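# Put crumpled paper in the bin and close it

## Task

Lift the bin's lid open, place the crumpled paper inside the bin, close the lid again, and finish with neither hand holding anything.

## Robot and tools

Robot: two arms on a table. left_arm sits on the +y side and carries a left hand; right_arm carries a right hand that mirrors it. Each hand has three fingers (index, middle, ring) and a thumb, driven by sixteen motors. Calibrated bases in the scene frame: left_arm (-0.037, +0.355, +0.019) m, quat_wxyz (+1.000, 0, 0, -0.015); right_arm (+0.026, -0.256, +0.019) m, quat_wxyz (+1.000, 0, 0, -0.006). A two-camera stand is fixed behind the arms. Objects can be nudged by outside disturbances now and then.

Frames: the scene frame has its origin at table-top height, halfway between the nominal bases, +z up, +x out over the table, +y toward left_arm. Fixed cameras and the table use it. Each arm reports its hand pose, velocities, Hand target and wrist-camera pose in its own base frame. Motion offsets use the axes of that arm's current Hand target. Hand point axes (right hand): +z runs along straight fingers toward the tips, +y points out of the palm face, +x crosses the palm away from the thumb; on the left hand +x points toward the thumb. The palm face is at y = -0.062 m. Straight fingertips end about 0.139 m past the knuckles (knuckles at z = -0.017). A rigid mast near the wrist on the palm side can strike objects.

execute_actions(actions, cameras): actions is a list of actions, run in turn; each action lasts 0.5 s and is a table of 1 to 15 rows, one row per 1/30 s step. If fewer than 15 rows are given, the last row repeats to fill the action. Every row has exactly 48 numbers in [-1, 1], covering both arms even if one stays still:
1-6 left_arm dx, dy, dz, rx, ry, rz; 7-22 left hand motor goals; 23 left current_limit; 24 left speed; 25-30 right_arm dx..rz; 31-46 right hand motor goals; 47 right current_limit; 48 right speed.
Arm numbers are an offset, not a pose: they give the target relative to the Hand target held when that action began, in that target's own axes. All rows of one action are measured from the same start, not chained. Offsets do accumulate from one action or call to the next, so sending the same offset again moves further. Scale: 1.0 equals 0.6 m for dx, dy, dz and 180 degrees for the rotation vector rx, ry, rz. All zeros re-requests the current target.
Hand numbers are absolute goals, each mapped linearly between that hinge's two stops; 0 is a real goal, not 'no change'. To keep a hand as it is, copy back its hand_goal, hand_current_limit and hand_speed. Motor order per hand: index_mcp, index_abd, index_pip, index_dip, middle_mcp, middle_abd, middle_pip, middle_dip, ring_mcp, ring_abd, ring_pip, ring_dip, thumb_cmc, thumb_axl, thumb_mcp, thumb_ipl. Straight values: finger _mcp -0.75, _abd 0.00, _pip -0.58, _dip -0.70; thumb_cmc -0.71, thumb_axl -0.68, thumb_mcp -0.23, thumb_ipl -0.17. Toward +1 the finger joints curl toward the palm (abd swings away from the thumb), thumb_cmc brings the thumb round in front of the palm, and thumb_mcp/thumb_ipl bend it. current_limit maps -1..+1 to 0..550 mA (floor 11 mA); very low values may not lift a finger. speed maps to (speed+1)/2 of 8.5 rad/s. Initial values: current_limit +0.4, speed -0.6; the last sent values persist.
cameras: names from cam_high, cam_low, cam_left_wrist, cam_right_wrist (each 672x504), ["all"] or []. Omitted or null gives all for an empty actions list, none otherwise. An unknown name invalidates the call. An empty actions list just reports state and images.

Results: per arm, end_effector_position (m) and end_effector_quat_wxyz in its base frame (may be off by a few cm), Hand target (your last command after clipping; next offsets start here), joint positions, velocities (omitted when all at rest), and torques (include gravity; numbers 3 and 4 wrap at ±28 N m). Per hand, in motor order: hand_goal, hand_measured, hand_current_ma (positive pushes toward -1), hand_state (moving, goal, blocked, overload), plus hand_current_limit and hand_speed. Temperatures and leftover action counts may be left out when little changed. A call returns once motion stops, up to 3 s after its last action.

zoom_image(camera, region): enlarges [x0, y0, x1, y1] pixels (top-left origin, at most 504x504) of that camera's most recent image. read_manual(section) only gives licence text. finished_scene(scene=1) ends the scene permanently; the result must hold without the robot.

Behaviour and cautions: orientation commands are clipped to 40 degrees from the measured one per step; large moves take several actions. The hand often stops short of its target, and weight makes it sag, more when carrying; resend the missing distance as an offset, or aim higher. Near the first joint's axis, small hand moves can swing the whole arm. To stop pushing against something, command back past the hand's actual position. A finger grips only while its goal lies beyond the contact surface. A motor drawing 495 mA or more for 5 s shuts off for 10 s; a motor reading overload from the start stays dead. Motors heat when holding loads, at full reach, or straining; MOTOR HOT appears at 85 °C and at 100 °C the arm goes limp for 30-60 s. Time passes while you think, with the robot holding its last command. Avoid: contact or pressing between the two arms or hands (can end the scene), hard hits on fixed or heavy objects, slamming the lid, dropping or releasing the paper while it moves, letting anything fall or end up off the table. Open the lid, drop the paper in from low height, close the lid gently, then open both hands and move clear before finishing.

Each tool is called by a JSON object that holds its "op" and its "data", one argument or row to a line.

## Session

{"op": "execute_actions", "data": {
  "actions": [],
  "cameras": ["all"]
}}

Scene clock: 0.00 s.
left_arm: end_effector_position=(+0.3007, -0.1055, +0.1956) hand_goal=(-0.754, +0.000, -0.576, -0.696, -0.754, +0.000, -0.576, -0.696, -0.754, +0.000, -0.576, -0.696, -0.714, -0.678, -0.226, -0.168) hand_measured=(-0.754, +0.000, -0.576, -0.696, -0.754, +0.000, -0.576, -0.696, -0.754, +0.000, -0.576, -0.696, -0.714, -0.678, -0.226, -0.168) hand_current_ma=(+0, +0, +0, +0, +0, +0, +0, +0, +0, +0, +0, +0, +0, +0, +0, +0) hand_state=(goal, goal, goal, goal, goal, goal, goal, goal, goal, goal, goal, goal, goal, goal, goal, goal) hand_current_limit=0.40 hand_speed=-0.60 end_effector_quat_wxyz=(+0.081, +0.361, +0.926, -0.073) | right_arm: end_effector_position=(+1.0070, -0.0931, +0.2189) hand_goal=(-0.754, +0.000, -0.576, -0.696, -0.754, +0.000, -0.576, -0.696, -0.754, +0.000, -0.576, -0.696, -0.714, -0.678, -0.226, -0.168) hand_measured=(-0.754, +0.000, -0.576, -0.696, -0.754, +0.000, -0.576, -0.696, -0.754, +0.000, -0.576, -0.696, -0.714, -0.678, -0.226, -0.168) hand_current_ma=(+0, +0, +0, +0, +0, +0, +0, +0, +0, +0, +0, +0, +0, +0, +0, +0) hand_state=(goal, goal, goal, goal, goal, goal, goal, goal, goal, goal, goal, goal, goal, goal, goal, goal) hand_current_limit=0.40 hand_speed=-0.60 end_effector_quat_wxyz=(+0.314, +0.605, +0.274, +0.679)
Joint positions: left_arm=[-0.549 1.046 0.932 -1.27 0.115 -1.386] | right_arm=[-0.022 2.718 2.497 0.34 -0.014 0.713]
Joint velocities: within noise
Joint torques (N m): no reading
Motor temperatures (°C): left_arm=[21 24 25 24 23 26] | right_arm=[27 29 20 31 26 22]
Heat: left arm: hottest wrist roll 26 °C; right arm: hottest wrist pitch 31 °C.
Hand target: left_arm +0.3060, -0.1088, +0.2032; +0.090, +0.361, +0.925, -0.075 | right_arm +1.0061, -0.0931, +0.2410; +0.320, +0.591, +0.268, +0.690

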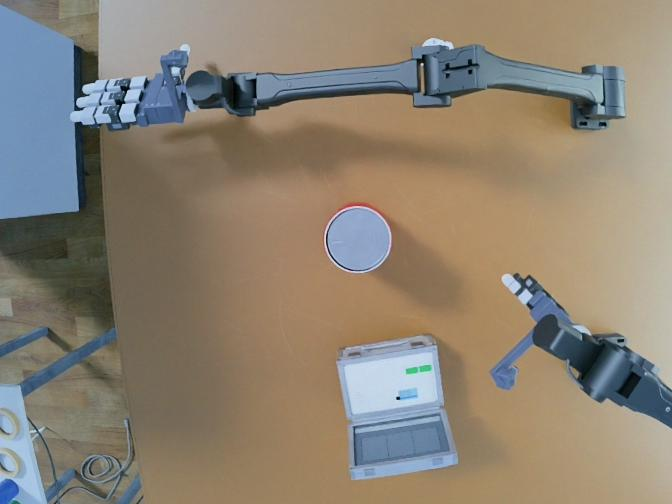

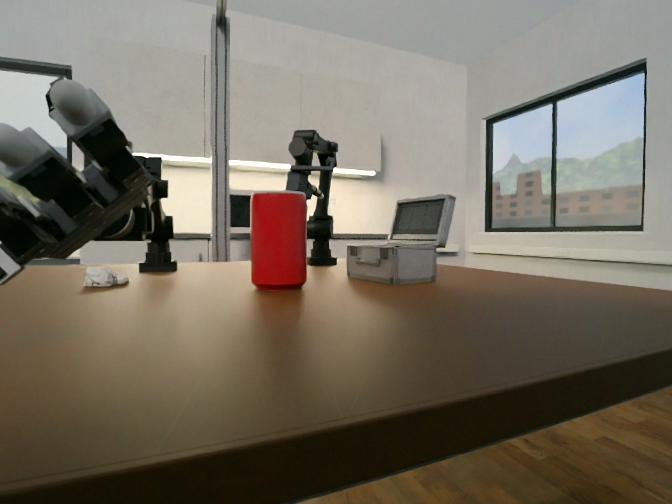

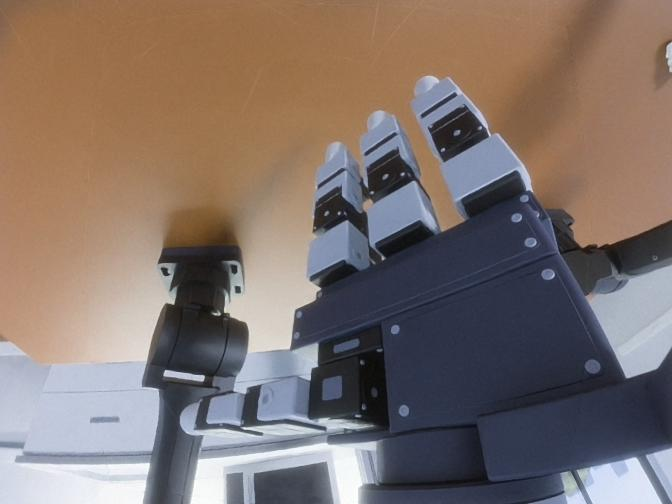

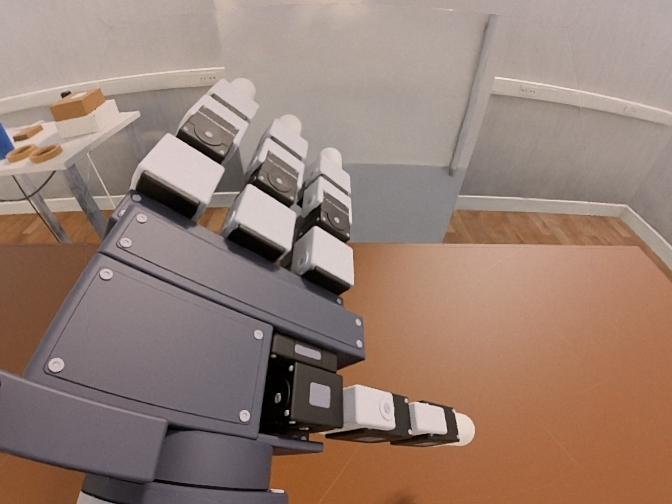

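{"op": "zoom_image", "data": {
  "camera": "cam_high",
  "region": [290, 180, 430, 300]
}}

{"op": "zoom_image", "data": {
  "camera": "cam_low",
  "region": [220, 170, 340, 300]
}}

{"op": "zoom_image", "data": {
  "camera": "cam_high",
  "region": [380, 10, 520, 130]
}}

{"op": "zoom_image", "data": {
  "camera": "cam_low",
  "region": [60, 240, 180, 320]
}}

Scaled by 3.600 from the camera's 672x504 image, which has a finer 960x720 frame.

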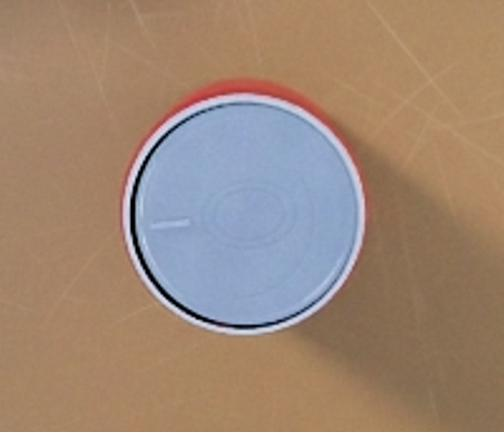

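Scaled by 3.877 from the camera's 672x504 image, which has a finer 960x720 frame.

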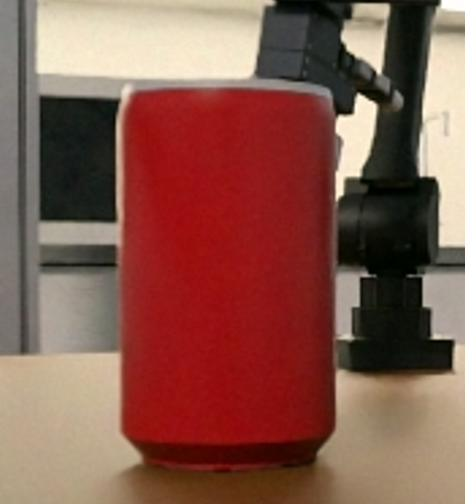

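Scaled by 3.600 from the camera's 672x504 image, which has a finer 960x720 frame.

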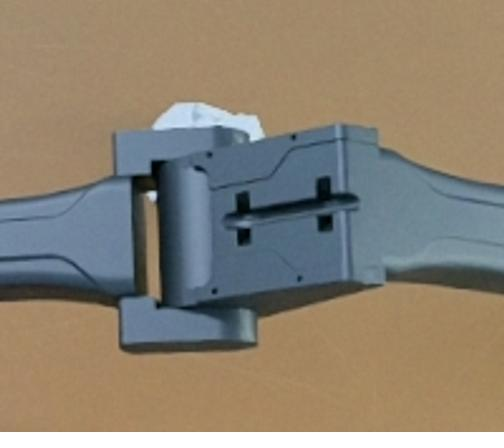

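Scaled by 4.200 from the camera's 672x504 image, which has a finer 960x720 frame.

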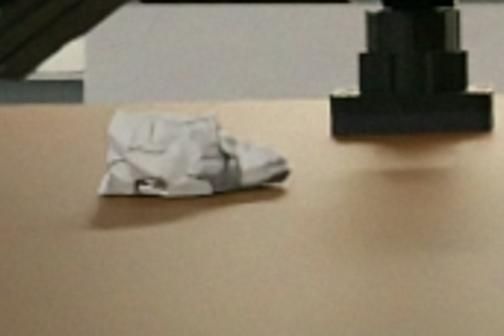

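{"op": "execute_actions", "data": {
  "actions": [
    [[0.0545,0.0607,-0.017,0,0,0,-0.754,0,-0.576,-0.696,-0.754,0,-0.576,-0.696,-0.754,0,-0.576,-0.696,-0.714,-0.678,-0.226,-0.168,0.4,-0.6,0.0652,0.0769,-0.0716,0,0,0,-0.754,0,-0.576,-0.696,-0.754,0,-0.576,-0.696,-0.754,0,-0.576,-0.696,-0.714,-0.678,-0.226,-0.168,0.4,-0.6]],
    [[0.0545,0.0607,-0.017,0,0,0,-0.754,0,-0.576,-0.696,-0.754,0,-0.576,-0.696,-0.754,0,-0.576,-0.696,-0.714,-0.678,-0.226,-0.168,0.4,-0.6,0.0652,0.0769,-0.0716,0,0,0,-0.754,0,-0.576,-0.696,-0.754,0,-0.576,-0.696,-0.754,0,-0.576,-0.696,-0.714,-0.678,-0.226,-0.168,0.4,-0.6]],
    [[0.0545,0.0607,-0.017,0,0,0,-0.754,0,-0.576,-0.696,-0.754,0,-0.576,-0.696,-0.754,0,-0.576,-0.696,-0.714,-0.678,-0.226,-0.168,0.4,-0.6,0.0652,0.0769,-0.0716,0,0,0,-0.754,0,-0.576,-0.696,-0.754,0,-0.576,-0.696,-0.754,0,-0.576,-0.696,-0.714,-0.678,-0.226,-0.168,0.4,-0.6]],
    [[0,0,0,0,0,0,-0.754,0,-0.576,-0.696,-0.754,0,-0.576,-0.696,-0.754,0,-0.576,-0.696,-0.714,-0.678,-0.226,-0.168,0.4,-0.6,0.0825,-0.0467,-0.0887,0,0,0,-0.754,0,-0.576,-0.696,-0.754,0,-0.576,-0.696,-0.754,0,-0.576,-0.696,-0.714,-0.678,-0.226,-0.168,0.4,-0.6]],
    [[0,0,0,0,0,0,-0.754,0,-0.576,-0.696,-0.754,0,-0.576,-0.696,-0.754,0,-0.576,-0.696,-0.714,-0.678,-0.226,-0.168,0.4,-0.6,0.0825,-0.0467,-0.0887,0,0,0,-0.754,0,-0.576,-0.696,-0.754,0,-0.576,-0.696,-0.754,0,-0.576,-0.696,-0.714,-0.678,-0.226,-0.168,0.4,-0.6]],
    [[0,0,0,0,0,0,-0.754,0,-0.576,-0.696,-0.754,0,-0.576,-0.696,-0.754,0,-0.576,-0.696,-0.714,-0.678,-0.226,-0.168,0.4,-0.6,0.0825,-0.0467,-0.0887,0,0,0,-0.754,0,-0.576,-0.696,-0.754,0,-0.576,-0.696,-0.754,0,-0.576,-0.696,-0.714,-0.678,-0.226,-0.168,0.4,-0.6]],
    [[0,0,0,0,0,0,-0.754,0,-0.576,-0.696,-0.754,0,-0.576,-0.696,-0.754,0,-0.576,-0.696,-0.714,-0.678,-0.226,-0.168,0.4,-0.6,0.0825,-0.0467,-0.0887,0,0,0,-0.754,0,-0.576,-0.696,-0.754,0,-0.576,-0.696,-0.754,0,-0.576,-0.696,-0.714,-0.678,-0.226,-0.168,0.4,-0.6]]
  ],
  "cameras": ["all"]
}}

Scene clock: 25.77 s.
left_arm: end_effector_position=(+0.3094, +0.0392, +0.2036) hand_goal=(-0.754, +0.000, -0.576, -0.696, -0.754, +0.000, -0.576, -0.696, -0.754, +0.000, -0.576, -0.696, -0.714, -0.678, -0.226, -0.168) hand_measured=(-0.752, +0.000, -0.576, -0.696, -0.752, +0.000, -0.576, -0.696, -0.752, +0.000, -0.576, -0.696, -0.714, -0.678, -0.224, -0.168) hand_current_ma=(+7, +0, -3, +0, +9, +0, -3, +0, +10, +0, -3, +0, +0, +4, +15, +2) hand_state=(goal, goal, goal, goal, goal, goal, goal, goal, goal, goal, goal, goal, goal, goal, goal, goal) hand_current_limit=0.40 hand_speed=-0.60 end_effector_quat_wxyz=(+0.093, +0.362, +0.925, -0.073) | right_arm: end_effector_position=(+0.6395, +0.1383, +0.3985) hand_goal=(-0.754, +0.000, -0.576, -0.696, -0.754, +0.000, -0.576, -0.696, -0.754, +0.000, -0.576, -0.696, -0.714, -0.678, -0.226, -0.168) hand_measured=(-0.762, -0.002, -0.576, -0.696, -0.760, -0.002, -0.576, -0.696, -0.762, -0.002, -0.576, -0.696, -0.720, -0.678, -0.226, -0.168) hand_current_ma=(-23, -2, -2, +0, -22, -2, -2, +0, -26, -2, -2, +0, -17, +2, +0, +1) hand_state=(goal, goal, goal, goal, goal, goal, goal, goal, goal, goal, goal, goal, goal, goal, goal, goal) hand_current_limit=0.40 hand_speed=-0.60 end_effector_quat_wxyz=(+0.313, +0.599, +0.276, +0.683)
Joint positions: left_arm=[-0.008 0.95 0.894 -1.392 0.202 -0.845] | right_arm=[0.419 1.631 1.116 0.657 0.413 0.653]
Joint torques (N m): left_arm=[-1.08 -4.37 9.37 -0.01 0.28 0.08] | right_arm=[0.79 -18.08 9.69 2.55 -0.09 -0.36]
Motor temperatures (°C): left_arm=[21 24 28 24 23 25] | right_arm=[27 33 25 31 26 22]
Heat: left arm: hottest elbow 28 °C; right arm: hottest shoulder 33 °C.
Hand target: left_arm +0.3062, +0.0412, +0.2033; +0.090, +0.362, +0.925, -0.075 | right_arm +0.6349, +0.1316, +0.4107; +0.320, +0.591, +0.268, +0.690
Off the commanded pose: left_arm 0.004 m, 0 deg | right_arm 0.015 m, 2 deg.

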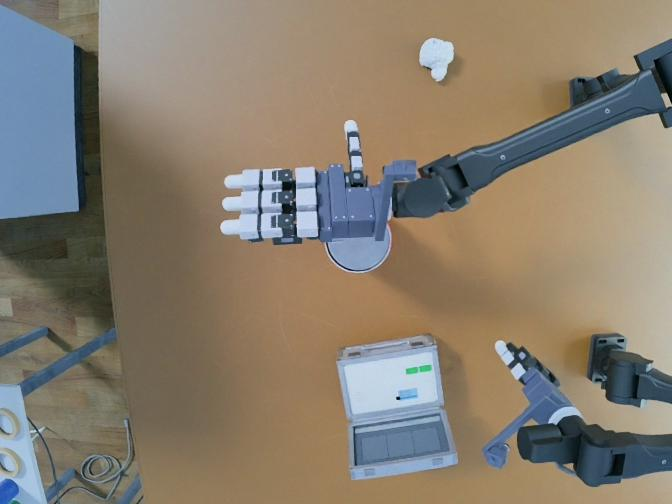

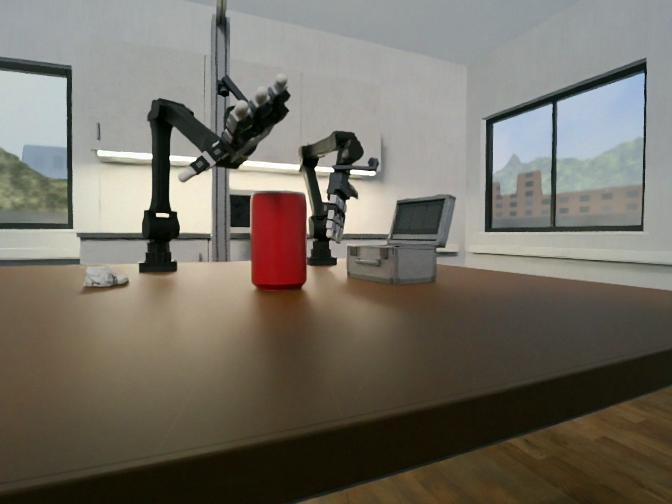

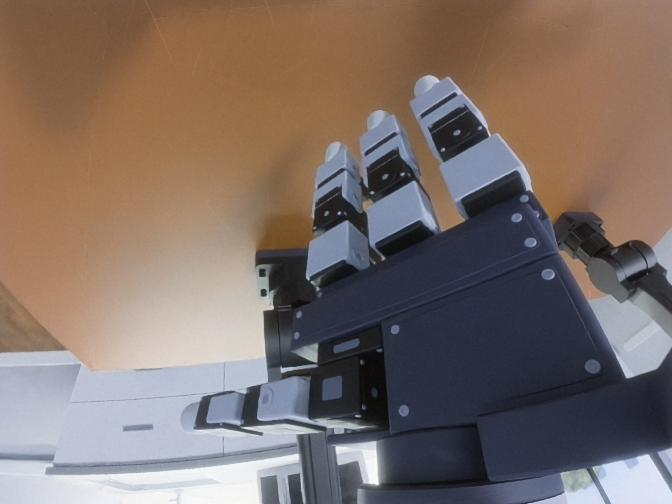

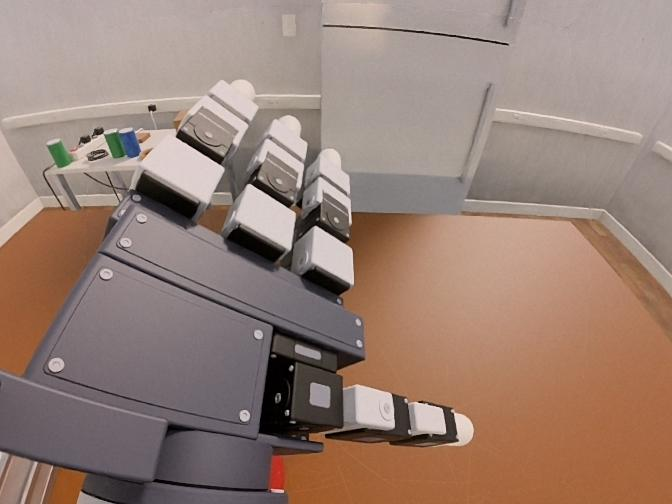

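{"op": "execute_actions", "data": {
  "actions": [
    [[0,0,0,0,0,0,-0.754,0,-0.576,-0.696,-0.754,0,-0.576,-0.696,-0.754,0,-0.576,-0.696,-0.714,-0.678,-0.226,-0.168,0.4,-0.6,0.0726,-0.0474,-0.0718,0,0,0,-0.754,0,-0.576,-0.696,-0.754,0,-0.576,-0.696,-0.754,0,-0.576,-0.696,-0.714,-0.678,-0.226,-0.168,0.4,-0.6]],
    [[0,0,0,0,0,0,-0.754,0,-0.576,-0.696,-0.754,0,-0.576,-0.696,-0.754,0,-0.576,-0.696,-0.714,-0.678,-0.226,-0.168,0.4,-0.6,0.0726,-0.0474,-0.0718,0,0,0,-0.754,0,-0.576,-0.696,-0.754,0,-0.576,-0.696,-0.754,0,-0.576,-0.696,-0.714,-0.678,-0.226,-0.168,0.4,-0.6]],
    [[0,0,0,0,0,0,-0.754,0,-0.576,-0.696,-0.754,0,-0.576,-0.696,-0.754,0,-0.576,-0.696,-0.714,-0.678,-0.226,-0.168,0.4,-0.6,0.0726,-0.0474,-0.0718,0,0,0,-0.754,0,-0.576,-0.696,-0.754,0,-0.576,-0.696,-0.754,0,-0.576,-0.696,-0.714,-0.678,-0.226,-0.168,0.4,-0.6]],
    [[0,0,0,0,0,0,-0.754,0,-0.576,-0.696,-0.754,0,-0.576,-0.696,-0.754,0,-0.576,-0.696,-0.714,-0.678,-0.226,-0.168,0.4,-0.6,0.0726,-0.0474,-0.0718,0,0,0,-0.754,0,-0.576,-0.696,-0.754,0,-0.576,-0.696,-0.754,0,-0.576,-0.696,-0.714,-0.678,-0.226,-0.168,0.4,-0.6]],
    [[0,0,0,0,0,0,-0.754,0,-0.576,-0.696,-0.754,0,-0.576,-0.696,-0.754,0,-0.576,-0.696,-0.714,-0.678,-0.226,-0.168,0.4,-0.6,0.0726,-0.0474,-0.0718,0,0,0,-0.754,0,-0.576,-0.696,-0.754,0,-0.576,-0.696,-0.754,0,-0.576,-0.696,-0.714,-0.678,-0.226,-0.168,0.4,-0.6]]
  ],
  "cameras": ["all"]
}}

Scene clock: 31.60 s.
left_arm: end_effector_position=(+0.3094, +0.0392, +0.2036) hand_goal=(-0.754, +0.000, -0.576, -0.696, -0.754, +0.000, -0.576, -0.696, -0.754, +0.000, -0.576, -0.696, -0.714, -0.678, -0.226, -0.168) hand_measured=(-0.752, +0.000, -0.576, -0.696, -0.752, +0.000, -0.576, -0.696, -0.752, +0.000, -0.576, -0.696, -0.714, -0.678, -0.224, -0.168) hand_current_ma=(+7, +0, -3, +0, +9, +0, -3, +0, +10, +0, -3, +0, +0, +4, +15, +2) hand_state=(goal, goal, goal, goal, goal, goal, goal, goal, goal, goal, goal, goal, goal, goal, goal, goal) hand_current_limit=0.40 hand_speed=-0.60 end_effector_quat_wxyz=(+0.093, +0.362, +0.925, -0.073) | right_arm: end_effector_position=(+0.4112, +0.3868, +0.3937) hand_goal=(-0.754, +0.000, -0.576, -0.696, -0.754, +0.000, -0.576, -0.696, -0.754, +0.000, -0.576, -0.696, -0.714, -0.678, -0.226, -0.168) hand_measured=(-0.762, -0.002, -0.576, -0.696, -0.762, -0.002, -0.576, -0.696, -0.762, -0.002, -0.576, -0.696, -0.720, -0.678, -0.226, -0.168) hand_current_ma=(-24, -3, -2, +0, -23, -3, -2, +0, -28, -3, -2, +0, -19, +2, +0, +1) hand_state=(goal, goal, goal, goal, goal, goal, goal, goal, goal, goal, goal, goal, goal, goal, goal, goal) hand_current_limit=0.40 hand_speed=-0.60 end_effector_quat_wxyz=(+0.322, +0.593, +0.289, +0.679)
Joint positions: left_arm=[-0.008 0.95 0.894 -1.392 0.202 -0.845] | right_arm=[1.078 1.656 1.099 0.823 1.053 0.442]
Joint torques (N m): left_arm=[-1.08 -4.37 9.37 -0.02 0.28 0.08] | right_arm=[0.62 -15.33 13.39 1.95 -0.26 -0.36]
Heat: left arm: hottest elbow 28 °C; right arm: hottest shoulder 33 °C.
Hand target: left_arm +0.3062, +0.0412, +0.2033; +0.090, +0.362, +0.925, -0.075 | right_arm +0.4189, +0.3913, +0.4108; +0.320, +0.591, +0.268, +0.690
Off the commanded pose: left_arm 0.004 m, 0 deg | right_arm 0.019 m, 3 deg.

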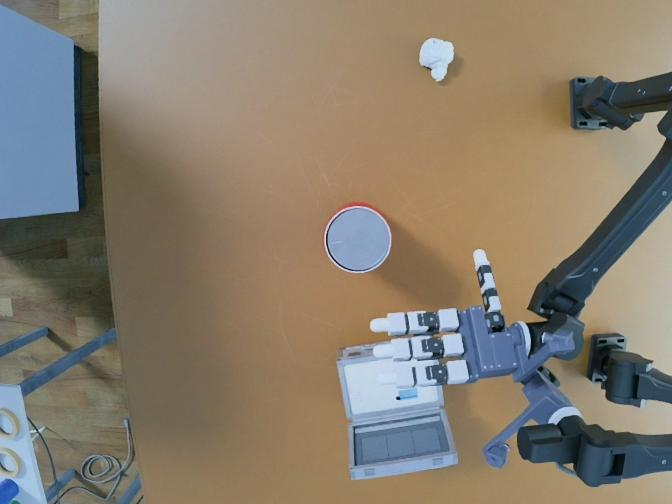

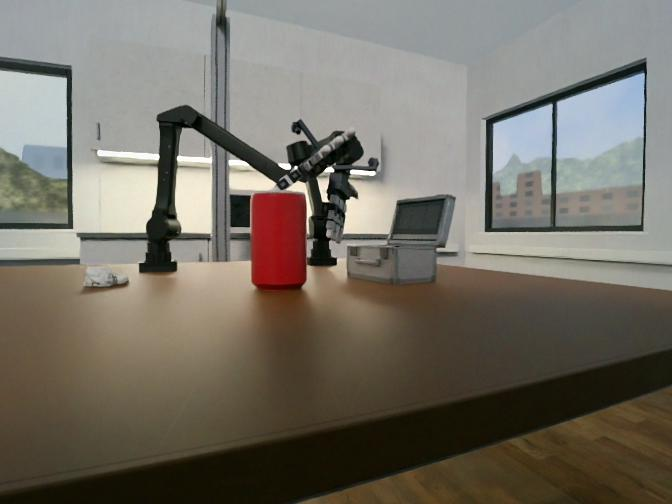

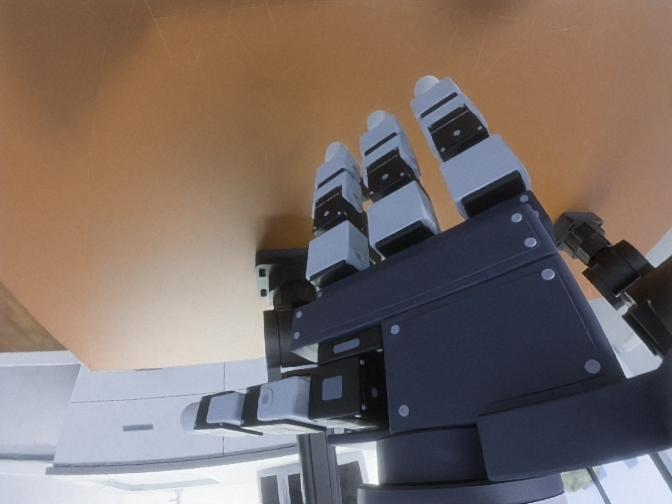

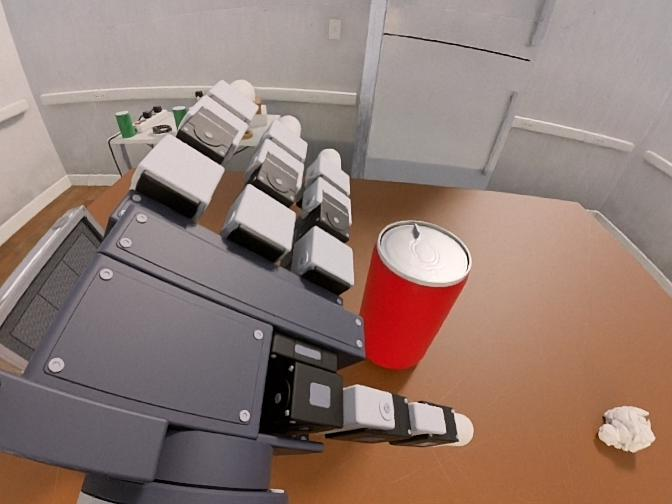

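{"op": "zoom_image", "data": {
  "camera": "cam_right_wrist",
  "region": [350, 190, 500, 310]
}}

Scaled by 3.360 from the camera's 672x504 image, which has a finer 960x720 frame.

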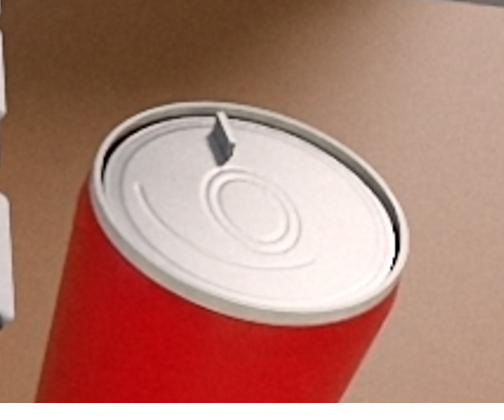

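{"op": "execute_actions", "data": {
  "actions": [
    [[0,0,0,0,0,0,-0.754,0,-0.576,-0.696,-0.754,0,-0.576,-0.696,-0.754,0,-0.576,-0.696,-0.714,-0.678,-0.226,-0.168,0.4,-0.6,-0.0921,0.0781,0,0,0,-0.1444,-0.754,0,-0.576,-0.696,-0.754,0,-0.576,-0.696,-0.754,0,-0.576,-0.696,-0.714,-0.678,-0.226,-0.168,0.4,-0.6]],
    [[0,0,0,0,0,0,-0.754,0,-0.576,-0.696,-0.754,0,-0.576,-0.696,-0.754,0,-0.576,-0.696,-0.714,-0.678,-0.226,-0.168,0.4,-0.6,-0.1171,0.0298,0,0,0,-0.1444,-0.754,0,-0.576,-0.696,-0.754,0,-0.576,-0.696,-0.754,0,-0.576,-0.696,-0.714,-0.678,-0.226,-0.168,0.4,-0.6]],
    [[0,0,0,0,0,0,-0.754,0,-0.576,-0.696,-0.754,0,-0.576,-0.696,-0.754,0,-0.576,-0.696,-0.714,-0.678,-0.226,-0.168,0.4,-0.6,-0.1183,-0.0245,0,0,0,-0.1444,-0.479,0,0.387,-0.696,-0.479,0,0.387,-0.696,-0.479,0,0.387,-0.696,0.571,-0.678,0.056,-0.168,0.4,-0.6]],
    [[0,0,0,0,0,0,-0.205,0,0.387,-0.696,-0.754,0,-0.576,-0.696,-0.754,0,-0.576,-0.696,0.514,-0.678,0.112,-0.168,0.4,-0.6,-0.0956,-0.0739,0,0,0,-0.1444,-0.479,0,0.387,-0.696,-0.479,0,0.387,-0.696,-0.479,0,0.387,-0.696,0.571,-0.678,0.056,-0.168,0.4,-0.6]],
    [[0,0,0,0,0,0,-0.205,0,0.387,-0.696,-0.754,0,-0.576,-0.696,-0.754,0,-0.576,-0.696,0.514,-0.678,0.112,-0.168,0.4,-0.6,-0.0535,-0.1083,0,0,0,-0.1444,-0.479,0,0.387,-0.696,-0.479,0,0.387,-0.696,-0.479,0,0.387,-0.696,0.571,-0.678,0.056,-0.168,0.4,-0.6]]
  ],
  "cameras": ["all"]
}}

Scene clock: 56.20 s.
left_arm: end_effector_position=(+0.3094, +0.0390, +0.2036) hand_goal=(-0.206, +0.000, +0.386, -0.696, -0.754, +0.000, -0.576, -0.696, -0.754, +0.000, -0.576, -0.696, +0.514, -0.678, +0.112, -0.168) hand_measured=(-0.218, +0.000, +0.378, -0.696, -0.752, +0.000, -0.576, -0.696, -0.752, +0.000, -0.576, -0.696, +0.508, -0.678, +0.114, -0.168) hand_current_ma=(-59, +0, -39, +0, +9, +0, -3, +0, +10, +0, -3, +0, -27, +4, +7, +2) hand_state=(goal, goal, goal, goal, goal, goal, goal, goal, goal, goal, goal, goal, goal, goal, goal, goal) hand_current_limit=0.40 hand_speed=-0.60 end_effector_quat_wxyz=(+0.093, +0.362, +0.925, -0.073) | right_arm: end_effector_position=(+0.4084, +0.0336, +0.3768) hand_goal=(-0.480, +0.000, +0.386, -0.696, -0.480, +0.000, +0.386, -0.696, -0.480, +0.000, +0.386, -0.696, +0.570, -0.678, +0.056, -0.168) hand_measured=(-0.482, +0.002, +0.384, -0.696, -0.482, +0.002, +0.384, -0.696, -0.482, +0.002, +0.384, -0.696, +0.578, -0.678, +0.056, -0.168) hand_current_ma=(-6, +3, -6, +0, -6, +2, -7, +0, -7, +3, -6, +0, +27, +2, -2, +1) hand_state=(goal, goal, goal, goal, goal, goal, goal, goal, goal, goal, goal, goal, goal, goal, goal, goal) hand_current_limit=0.40 hand_speed=-0.60 end_effector_quat_wxyz=(+0.746, +0.014, +0.665, +0.013)
Joint positions: left_arm=[-0.008 0.95 0.894 -1.392 0.203 -0.845] | right_arm=[-0.205 0.813 0.467 0.463 -0.2 -1.509]
Joint torques (N m): left_arm=[-1.08 -4.48 9.47 0.1 0.19 0.11] | right_arm=[0.67 -2.61 15.45 1.74 -0.11 0.05]
Heat: left arm: hottest elbow 29 °C; right arm: hottest shoulder 32 °C.
Hand target: left_arm +0.3062, +0.0411, +0.2033; +0.090, +0.362, +0.925, -0.075 | right_arm +0.4165, +0.0289, +0.4079; +0.760, +0.007, +0.649, +0.002
Off the commanded pose: left_arm 0.004 m, 0 deg | right_arm 0.033 m, 3 deg.

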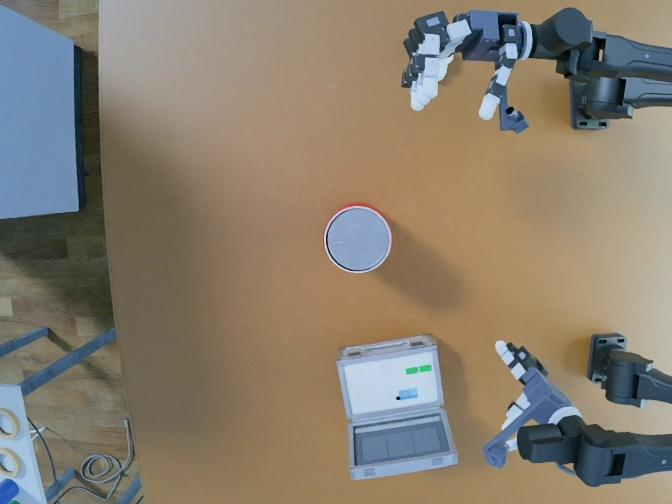

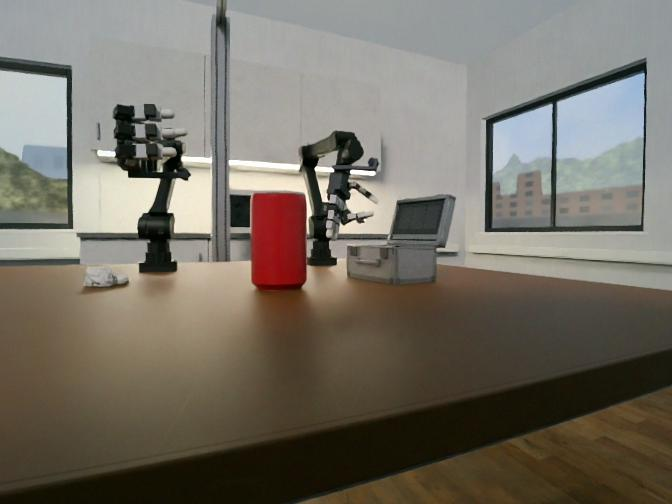

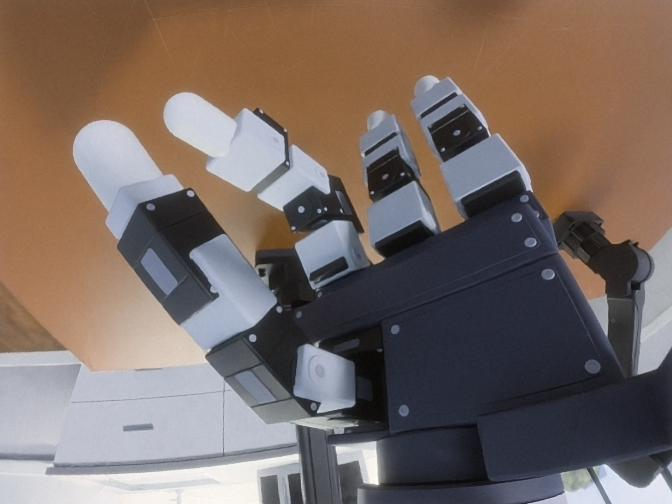

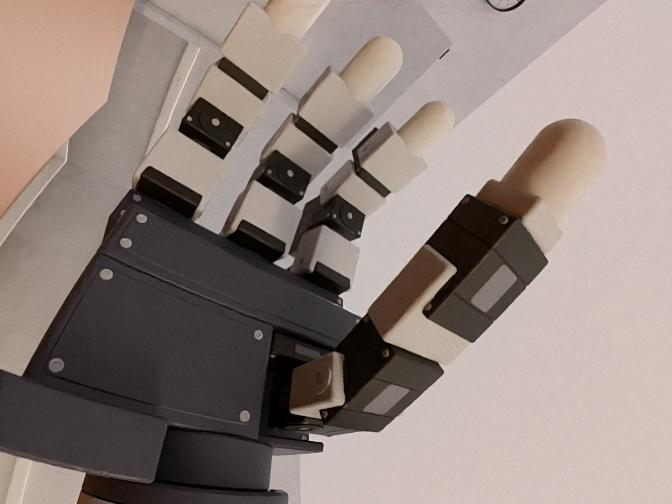

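{"op": "execute_actions", "data": {
  "actions": [
    [[-0.0276,-0.0093,-0.1215,0.0643,-0.0539,-0.0325,-0.205,0,0.387,-0.696,-0.754,0,-0.576,-0.696,-0.754,0,-0.576,-0.696,0.514,-0.678,0.112,-0.168,0.4,-0.6,0,-0.1208,0,0,0.183,0,-0.479,0,0.387,-0.696,-0.479,0,0.387,-0.696,-0.479,0,0.387,-0.696,0.571,-0.678,0.056,-0.168,0.4,-0.6]],
    [[-0.0276,-0.0093,-0.1215,0.0643,-0.0539,-0.0325,-0.205,0,0.387,-0.696,-0.754,0,-0.576,-0.696,-0.754,0,-0.576,-0.696,0.514,-0.678,0.112,-0.168,0.4,-0.6,0,-0.1208,0,0,0.183,0,-0.479,0,0.387,-0.696,-0.479,0,0.387,-0.696,-0.479,0,0.387,-0.696,0.571,-0.678,0.056,-0.168,0.4,-0.6]],
    [[0,0,0,0.0643,-0.0539,-0.0325,-0.205,0,0.387,-0.696,-0.754,0,-0.576,-0.696,-0.754,0,-0.576,-0.696,0.514,-0.678,0.112,-0.168,0.4,-0.6,0,-0.1208,0,0,0.183,0,-0.479,0,0.387,-0.696,-0.479,0,0.387,-0.696,-0.479,0,0.387,-0.696,0.571,-0.678,0.056,-0.168,0.4,-0.6]],
    [[0,0,0,0.0643,-0.0539,-0.0325,-0.205,0,0.387,-0.696,-0.754,0,-0.576,-0.696,-0.754,0,-0.576,-0.696,0.514,-0.678,0.112,-0.168,0.4,-0.6,0.05,0,0.133,0.153,0,0,-0.479,0,0.387,-0.696,-0.479,0,0.387,-0.696,-0.479,0,0.387,-0.696,0.571,-0.678,0.056,-0.168,0.4,-0.6]],
    [[0,0,0,0,0,0,-0.205,0,0.387,-0.696,-0.754,0,-0.576,-0.696,-0.754,0,-0.576,-0.696,0.514,-0.678,0.112,-0.168,0.4,-0.6,0.05,0.054,0.1035,0.153,0,0,-0.479,0,0.387,-0.696,-0.479,0,0.387,-0.696,-0.479,0,0.387,-0.696,0.571,-0.678,0.056,-0.168,0.4,-0.6]]
  ],
  "cameras": ["all"]
}}

Scene clock: 62.17 s.
left_arm: end_effector_position=(+0.3087, +0.0577, +0.3588) hand_goal=(-0.206, +0.000, +0.386, -0.696, -0.754, +0.000, -0.576, -0.696, -0.754, +0.000, -0.576, -0.696, +0.514, -0.678, +0.112, -0.168) hand_measured=(-0.206, +0.000, +0.380, -0.696, -0.746, -0.002, -0.576, -0.696, -0.746, -0.002, -0.576, -0.696, +0.510, -0.678, +0.114, -0.168) hand_current_ma=(-4, +0, -26, +0, +34, -6, -1, +0, +36, -6, -1, +0, -19, +3, +10, +2) hand_state=(goal, goal, goal, goal, goal, goal, goal, goal, goal, goal, goal, goal, goal, goal, goal, goal) hand_current_limit=0.40 hand_speed=-0.60 end_effector_quat_wxyz=(+0.341, +0.041, +0.843, -0.413) | right_arm: end_effector_position=(+0.3527, -0.1880, +0.2514) hand_goal=(-0.480, +0.000, +0.386, -0.696, -0.480, +0.000, +0.386, -0.696, -0.480, +0.000, +0.386, -0.696, +0.570, -0.678, +0.056, -0.168) hand_measured=(-0.478, +0.002, +0.384, -0.696, -0.478, +0.002, +0.384, -0.696, -0.478, +0.002, +0.384, -0.696, +0.570, -0.678, +0.058, -0.168) hand_current_ma=(+6, +2, -6, +0, +5, +2, -7, +0, +6, +3, -6, +0, +1, +2, +7, +1) hand_state=(goal, goal, goal, goal, goal, goal, goal, goal, goal, goal, goal, goal, goal, goal, goal, goal) hand_current_limit=0.40 hand_speed=-0.60 end_effector_quat_wxyz=(-0.012, -0.002, +0.892, -0.453)
Joint positions: left_arm=[0.582 0.967 1.221 -1.699 1.127 -0.972] | right_arm=[-0.283 1.186 1.149 -1.198 0.896 -2.021]
Joint torques (N m): left_arm=[-1.03 -2.49 8.72 0.09 1.34 0.01] | right_arm=[1.79 -9.52 9.55 1.11 0.64 -0.05]
Heat: left arm: hottest elbow 30 °C; right arm: hottest shoulder 32 °C.
Hand target: left_arm +0.3077, +0.0613, +0.3504; +0.220, +0.137, +0.794, -0.551 | right_arm +0.3558, -0.1863, +0.2551; +0.000, +0.004, +0.890, -0.456
Off the commanded pose: left_arm 0.009 m, 24 deg | right_arm 0.005 m, 2 deg.
joint sent to its limit (left arm) — joint 4 (wrist pitch), lower limit. The joint targets are off in orientation, not in position.

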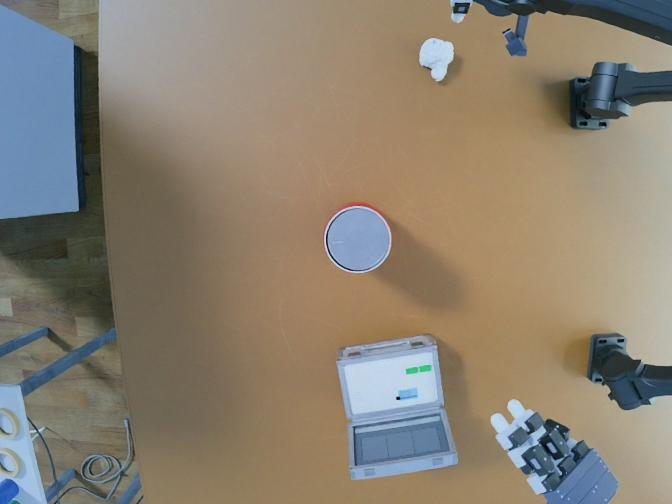

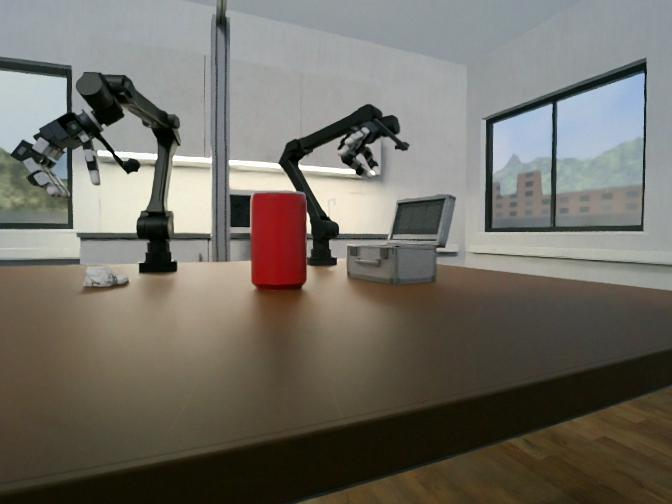

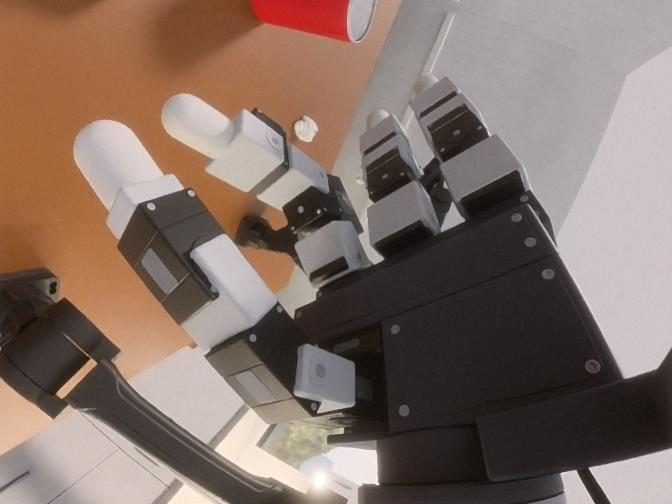

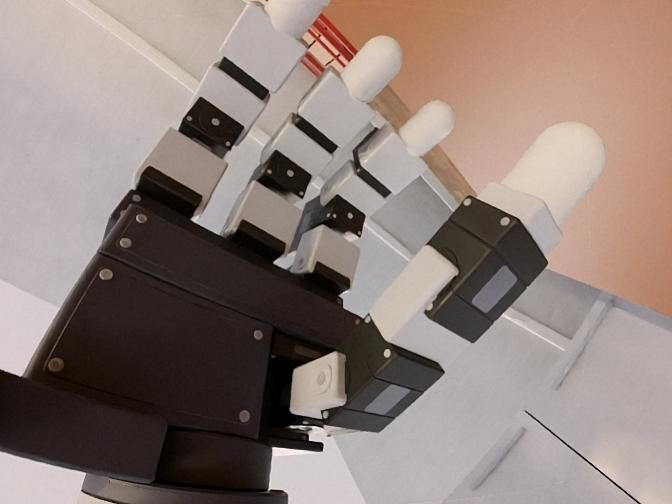

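{"op": "execute_actions", "data": {
  "actions": [
    [[-0.0793,0.01,0.124,0,0,0,-0.205,0,0.387,-0.696,-0.754,0,-0.576,-0.696,-0.754,0,-0.576,-0.696,0.514,-0.678,0.112,-0.168,0.4,-0.6,0,0.0683,0.0478,0,0,0,-0.479,0,0.387,-0.696,-0.479,0,0.387,-0.696,-0.479,0,0.387,-0.696,0.571,-0.678,0.056,-0.168,0.4,-0.6]],
    [[-0.0793,0.01,0.124,0,0,0,-0.205,0,0.387,-0.696,-0.754,0,-0.576,-0.696,-0.754,0,-0.576,-0.696,0.514,-0.678,0.112,-0.168,0.4,-0.6,0,0.0683,0.0478,0,0,0,-0.479,0,0.387,-0.696,-0.479,0,0.387,-0.696,-0.479,0,0.387,-0.696,0.571,-0.678,0.056,-0.168,0.4,-0.6]],
    [[-0.0793,0.01,0.124,0,0,0,-0.205,0,0.387,-0.696,-0.754,0,-0.576,-0.696,-0.754,0,-0.576,-0.696,0.514,-0.678,0.112,-0.168,0.4,-0.6,0,0,0,0,0,0,-0.479,0,0.387,-0.696,-0.479,0,0.387,-0.696,-0.479,0,0.387,-0.696,0.571,-0.678,0.056,-0.168,0.4,-0.6]],
    [[-0.0793,0.01,0.124,0,0,0,-0.205,0,0.387,-0.696,-0.754,0,-0.576,-0.696,-0.754,0,-0.576,-0.696,0.514,-0.678,0.112,-0.168,0.4,-0.6,0,0,0,0,0,0,-0.479,0,0.387,-0.696,-0.479,0,0.387,-0.696,-0.479,0,0.387,-0.696,0.571,-0.678,0.056,-0.168,0.4,-0.6]]
  ],
  "cameras": ["all"]
}}

Scene clock: 77.10 s.
left_arm: end_effector_position=(+0.5357, -0.2067, +0.3319) hand_goal=(-0.206, +0.000, +0.386, -0.696, -0.754, +0.000, -0.576, -0.696, -0.754, +0.000, -0.576, -0.696, +0.514, -0.678, +0.112, -0.168) hand_measured=(-0.204, +0.000, +0.382, -0.696, -0.746, -0.002, -0.576, -0.696, -0.744, -0.002, -0.576, -0.696, +0.510, -0.678, +0.112, -0.168) hand_current_ma=(+14, +0, -16, +0, +42, -6, +0, +0, +46, -6, +0, +0, -19, +3, +0, +2) hand_state=(goal, goal, goal, goal, goal, goal, goal, goal, goal, goal, goal, goal, goal, goal, goal, goal) hand_current_limit=0.40 hand_speed=-0.60 end_effector_quat_wxyz=(+0.204, +0.143, +0.796, -0.552) | right_arm: end_effector_position=(+0.3497, -0.1875, +0.1543) hand_goal=(-0.480, +0.000, +0.386, -0.696, -0.480, +0.000, +0.386, -0.696, -0.480, +0.000, +0.386, -0.696, +0.570, -0.678, +0.056, -0.168) hand_measured=(-0.478, +0.002, +0.384, -0.696, -0.478, +0.002, +0.384, -0.696, -0.478, +0.002, +0.384, -0.696, +0.570, -0.678, +0.058, -0.168) hand_current_ma=(+6, +2, -6, +0, +6, +2, -7, +0, +7, +3, -6, +0, +1, +2, +7, +1) hand_state=(goal, goal, goal, goal, goal, goal, goal, goal, goal, goal, goal, goal, goal, goal, goal, goal) hand_current_limit=0.40 hand_speed=-0.60 end_effector_quat_wxyz=(-0.008, +0.004, +0.890, -0.455)
Joint positions: left_arm=[-0.149 1.492 1.506 -0.806 1.124 -1.869] | right_arm=[-0.282 1.217 0.913 -0.923 0.9 -2.011]
Joint torques (N m): left_arm=[-1.2 -15.03 11.29 2 0.74 -0.05] | right_arm=[2.37 -8.41 9.62 1.09 0.49 -0.14]
Heat: left arm: hottest elbow 31 °C; right arm: hottest shoulder 31 °C.
Hand target: left_arm +0.5426, -0.2033, +0.3378; +0.220, +0.137, +0.793, -0.551 | right_arm +0.3560, -0.1850, +0.1550; +0.000, +0.003, +0.890, -0.456
Off the commanded pose: left_arm 0.010 m, 2 deg | right_arm 0.007 m, 1 deg.

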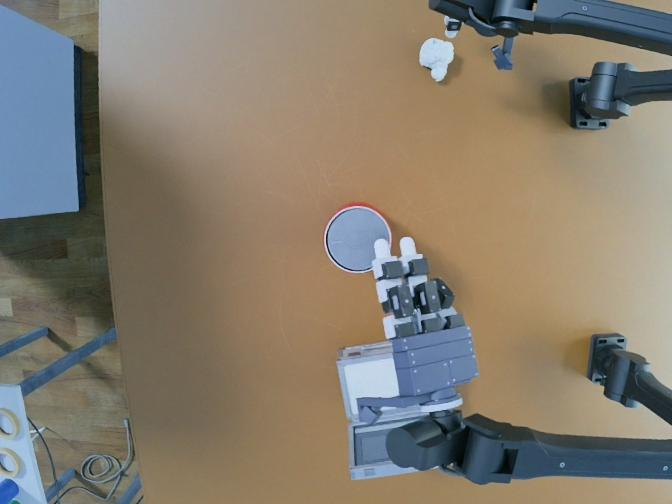

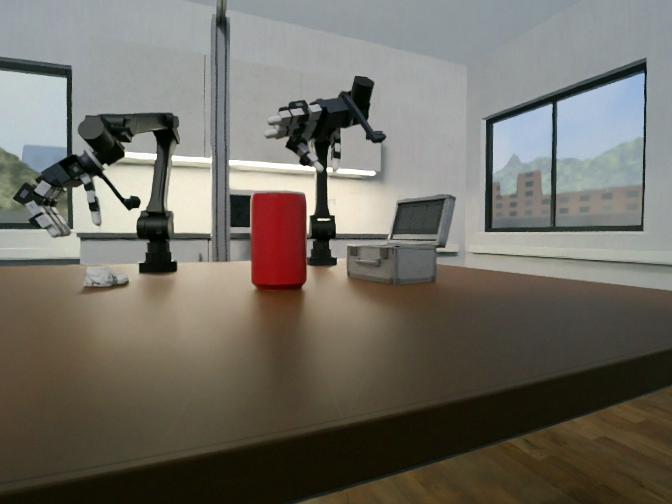

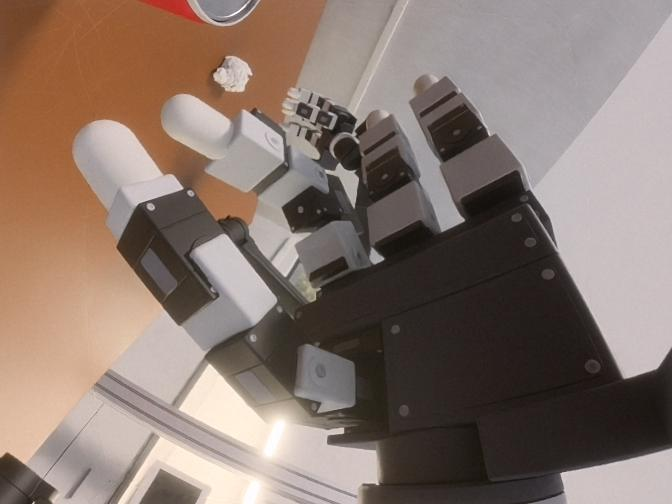

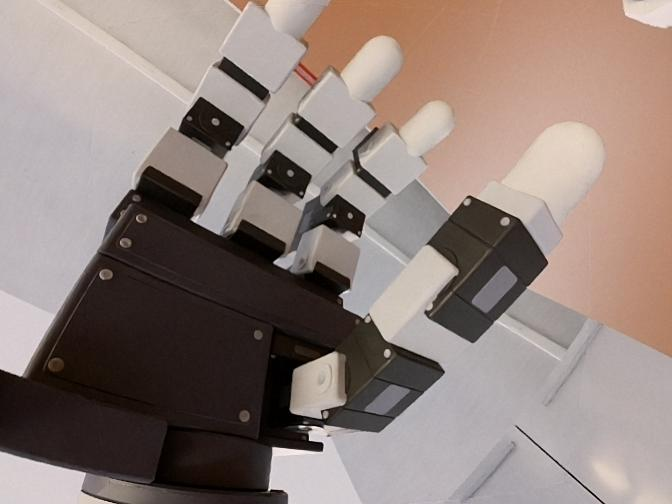

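{"op": "execute_actions", "data": {
  "actions": [
    [[-0.0426,0,0.1104,0,0,0,-0.205,0,0.387,-0.696,-0.754,0,-0.576,-0.696,-0.754,0,-0.576,-0.696,0.514,-0.678,0.112,-0.168,0.4,-0.6,-0.027,0.067,-0.008,0,0,0,-0.479,0,0.387,-0.696,-0.479,0,0.387,-0.696,-0.479,0,0.387,-0.696,0.571,-0.678,0.056,-0.168,0.4,-0.6]],
    [[-0.0426,0,0.1104,0,0,0,-0.205,0,0.387,-0.696,-0.754,0,-0.576,-0.696,-0.754,0,-0.576,-0.696,0.514,-0.678,0.112,-0.168,0.4,-0.6,-0.027,0.067,-0.008,0,0,0,-0.479,0,0.387,-0.696,-0.479,0,0.387,-0.696,-0.479,0,0.387,-0.696,0.571,-0.678,0.056,-0.168,0.4,-0.6]],
    [[-0.0426,0,0.1104,0,0,0,-0.205,0,0.387,-0.696,-0.754,0,-0.576,-0.696,-0.754,0,-0.576,-0.696,0.514,-0.678,0.112,-0.168,0.4,-0.6,0,0,0,0,0,0,-0.479,0,0.387,-0.696,-0.479,0,0.387,-0.696,-0.479,0,0.387,-0.696,0.571,-0.678,0.056,-0.168,0.4,-0.6]]
  ],
  "cameras": ["all"]
}}

Scene clock: 83.97 s.
left_arm: end_effector_position=(+0.6346, -0.3857, +0.3140) hand_goal=(-0.206, +0.000, +0.386, -0.696, -0.754, +0.000, -0.576, -0.696, -0.754, +0.000, -0.576, -0.696, +0.514, -0.678, +0.112, -0.168) hand_measured=(-0.204, +0.000, +0.382, -0.696, -0.746, -0.002, -0.576, -0.696, -0.744, -0.002, -0.576, -0.696, +0.510, -0.678, +0.112, -0.168) hand_current_ma=(+14, +0, -16, +0, +43, -6, +0, +0, +47, -6, +0, +0, -19, +3, +0, +2) hand_state=(goal, goal, goal, goal, goal, goal, goal, goal, goal, goal, goal, goal, goal, goal, goal, goal) hand_current_limit=0.40 hand_speed=-0.60 end_effector_quat_wxyz=(+0.213, +0.169, +0.799, -0.537) | right_arm: end_effector_position=(+0.3870, -0.1316, +0.0960) hand_goal=(-0.480, +0.000, +0.386, -0.696, -0.480, +0.000, +0.386, -0.696, -0.480, +0.000, +0.386, -0.696, +0.570, -0.678, +0.056, -0.168) hand_measured=(-0.478, +0.002, +0.384, -0.696, -0.478, +0.002, +0.384, -0.696, -0.478, +0.002, +0.384, -0.696, +0.570, -0.678, +0.058, -0.168) hand_current_ma=(+8, +2, -6, +0, +7, +2, -7, +0, +8, +3, -6, +0, +1, +2, +7, +1) hand_state=(goal, goal, goal, goal, goal, goal, goal, goal, goal, goal, goal, goal, goal, goal, goal, goal) hand_current_limit=0.40 hand_speed=-0.60 end_effector_quat_wxyz=(+0.001, +0.002, +0.890, -0.456)
Joint positions: left_arm=[-0.413 1.857 1.899 -0.613 0.907 -2.087] | right_arm=[-0.109 1.378 0.9 -0.943 0.939 -1.751]
Joint torques (N m): left_arm=[-1.2 -19.08 14.76 1.22 0.47 -0.02] | right_arm=[1.85 -9.35 8.9 -0.02 0.67 -0.04]
Heat: left arm: hottest elbow 31 °C; right arm: hottest shoulder 31 °C.
Hand target: left_arm +0.6483, -0.3872, +0.3172; +0.220, +0.137, +0.794, -0.551 | right_arm +0.3889, -0.1306, +0.0955; +0.000, +0.004, +0.890, -0.457
Off the commanded pose: left_arm 0.014 m, 4 deg | right_arm 0.002 m, 0 deg.
joint sent to its limit (left arm) — joint 6 (wrist roll), lower limit. The joint targets are off in orientation, not in position.

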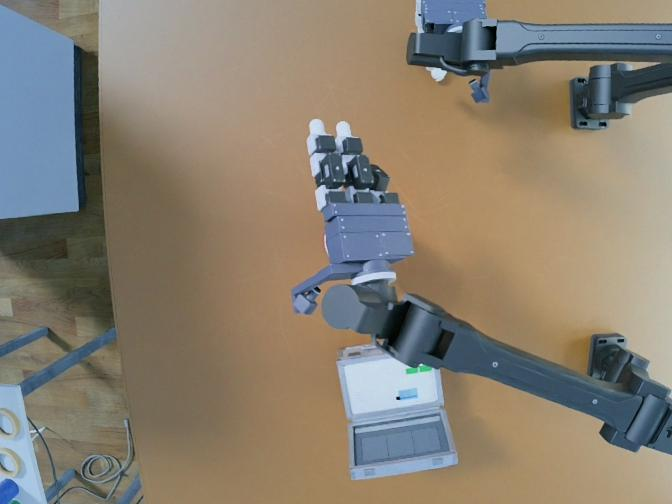

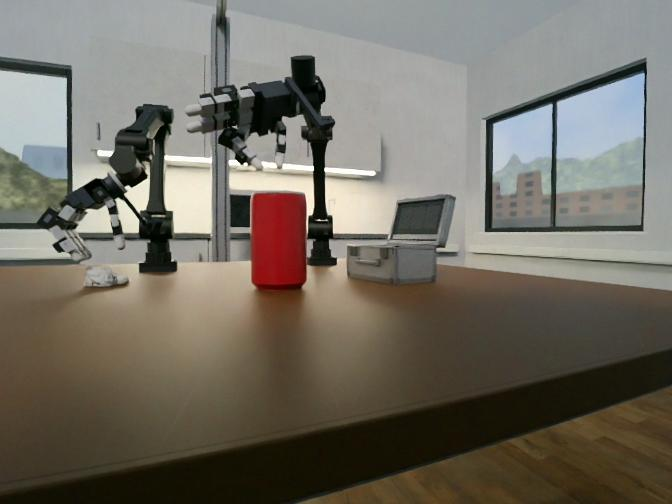

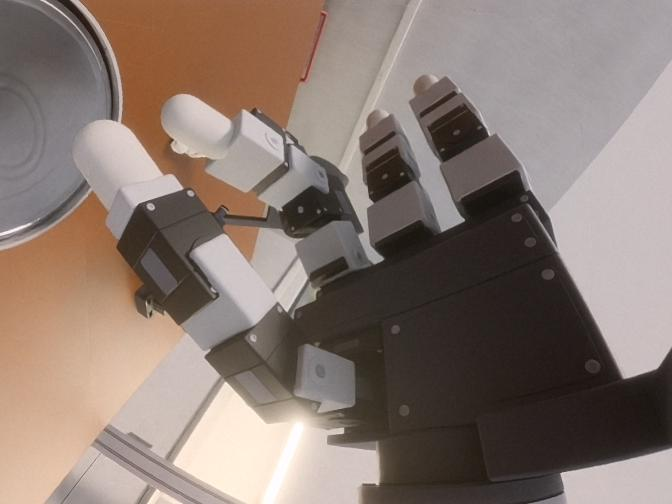

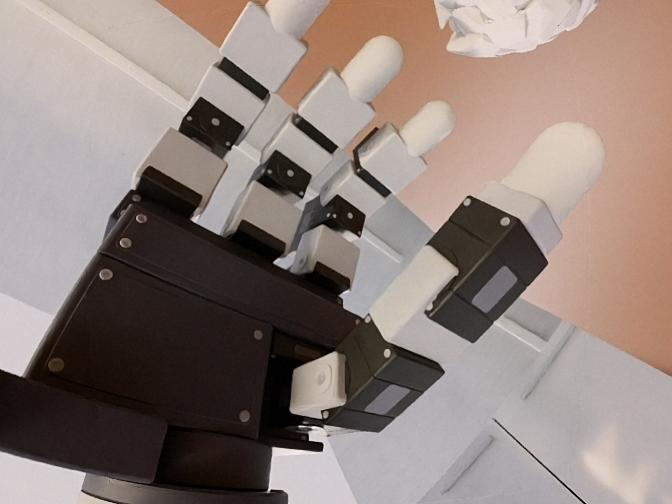

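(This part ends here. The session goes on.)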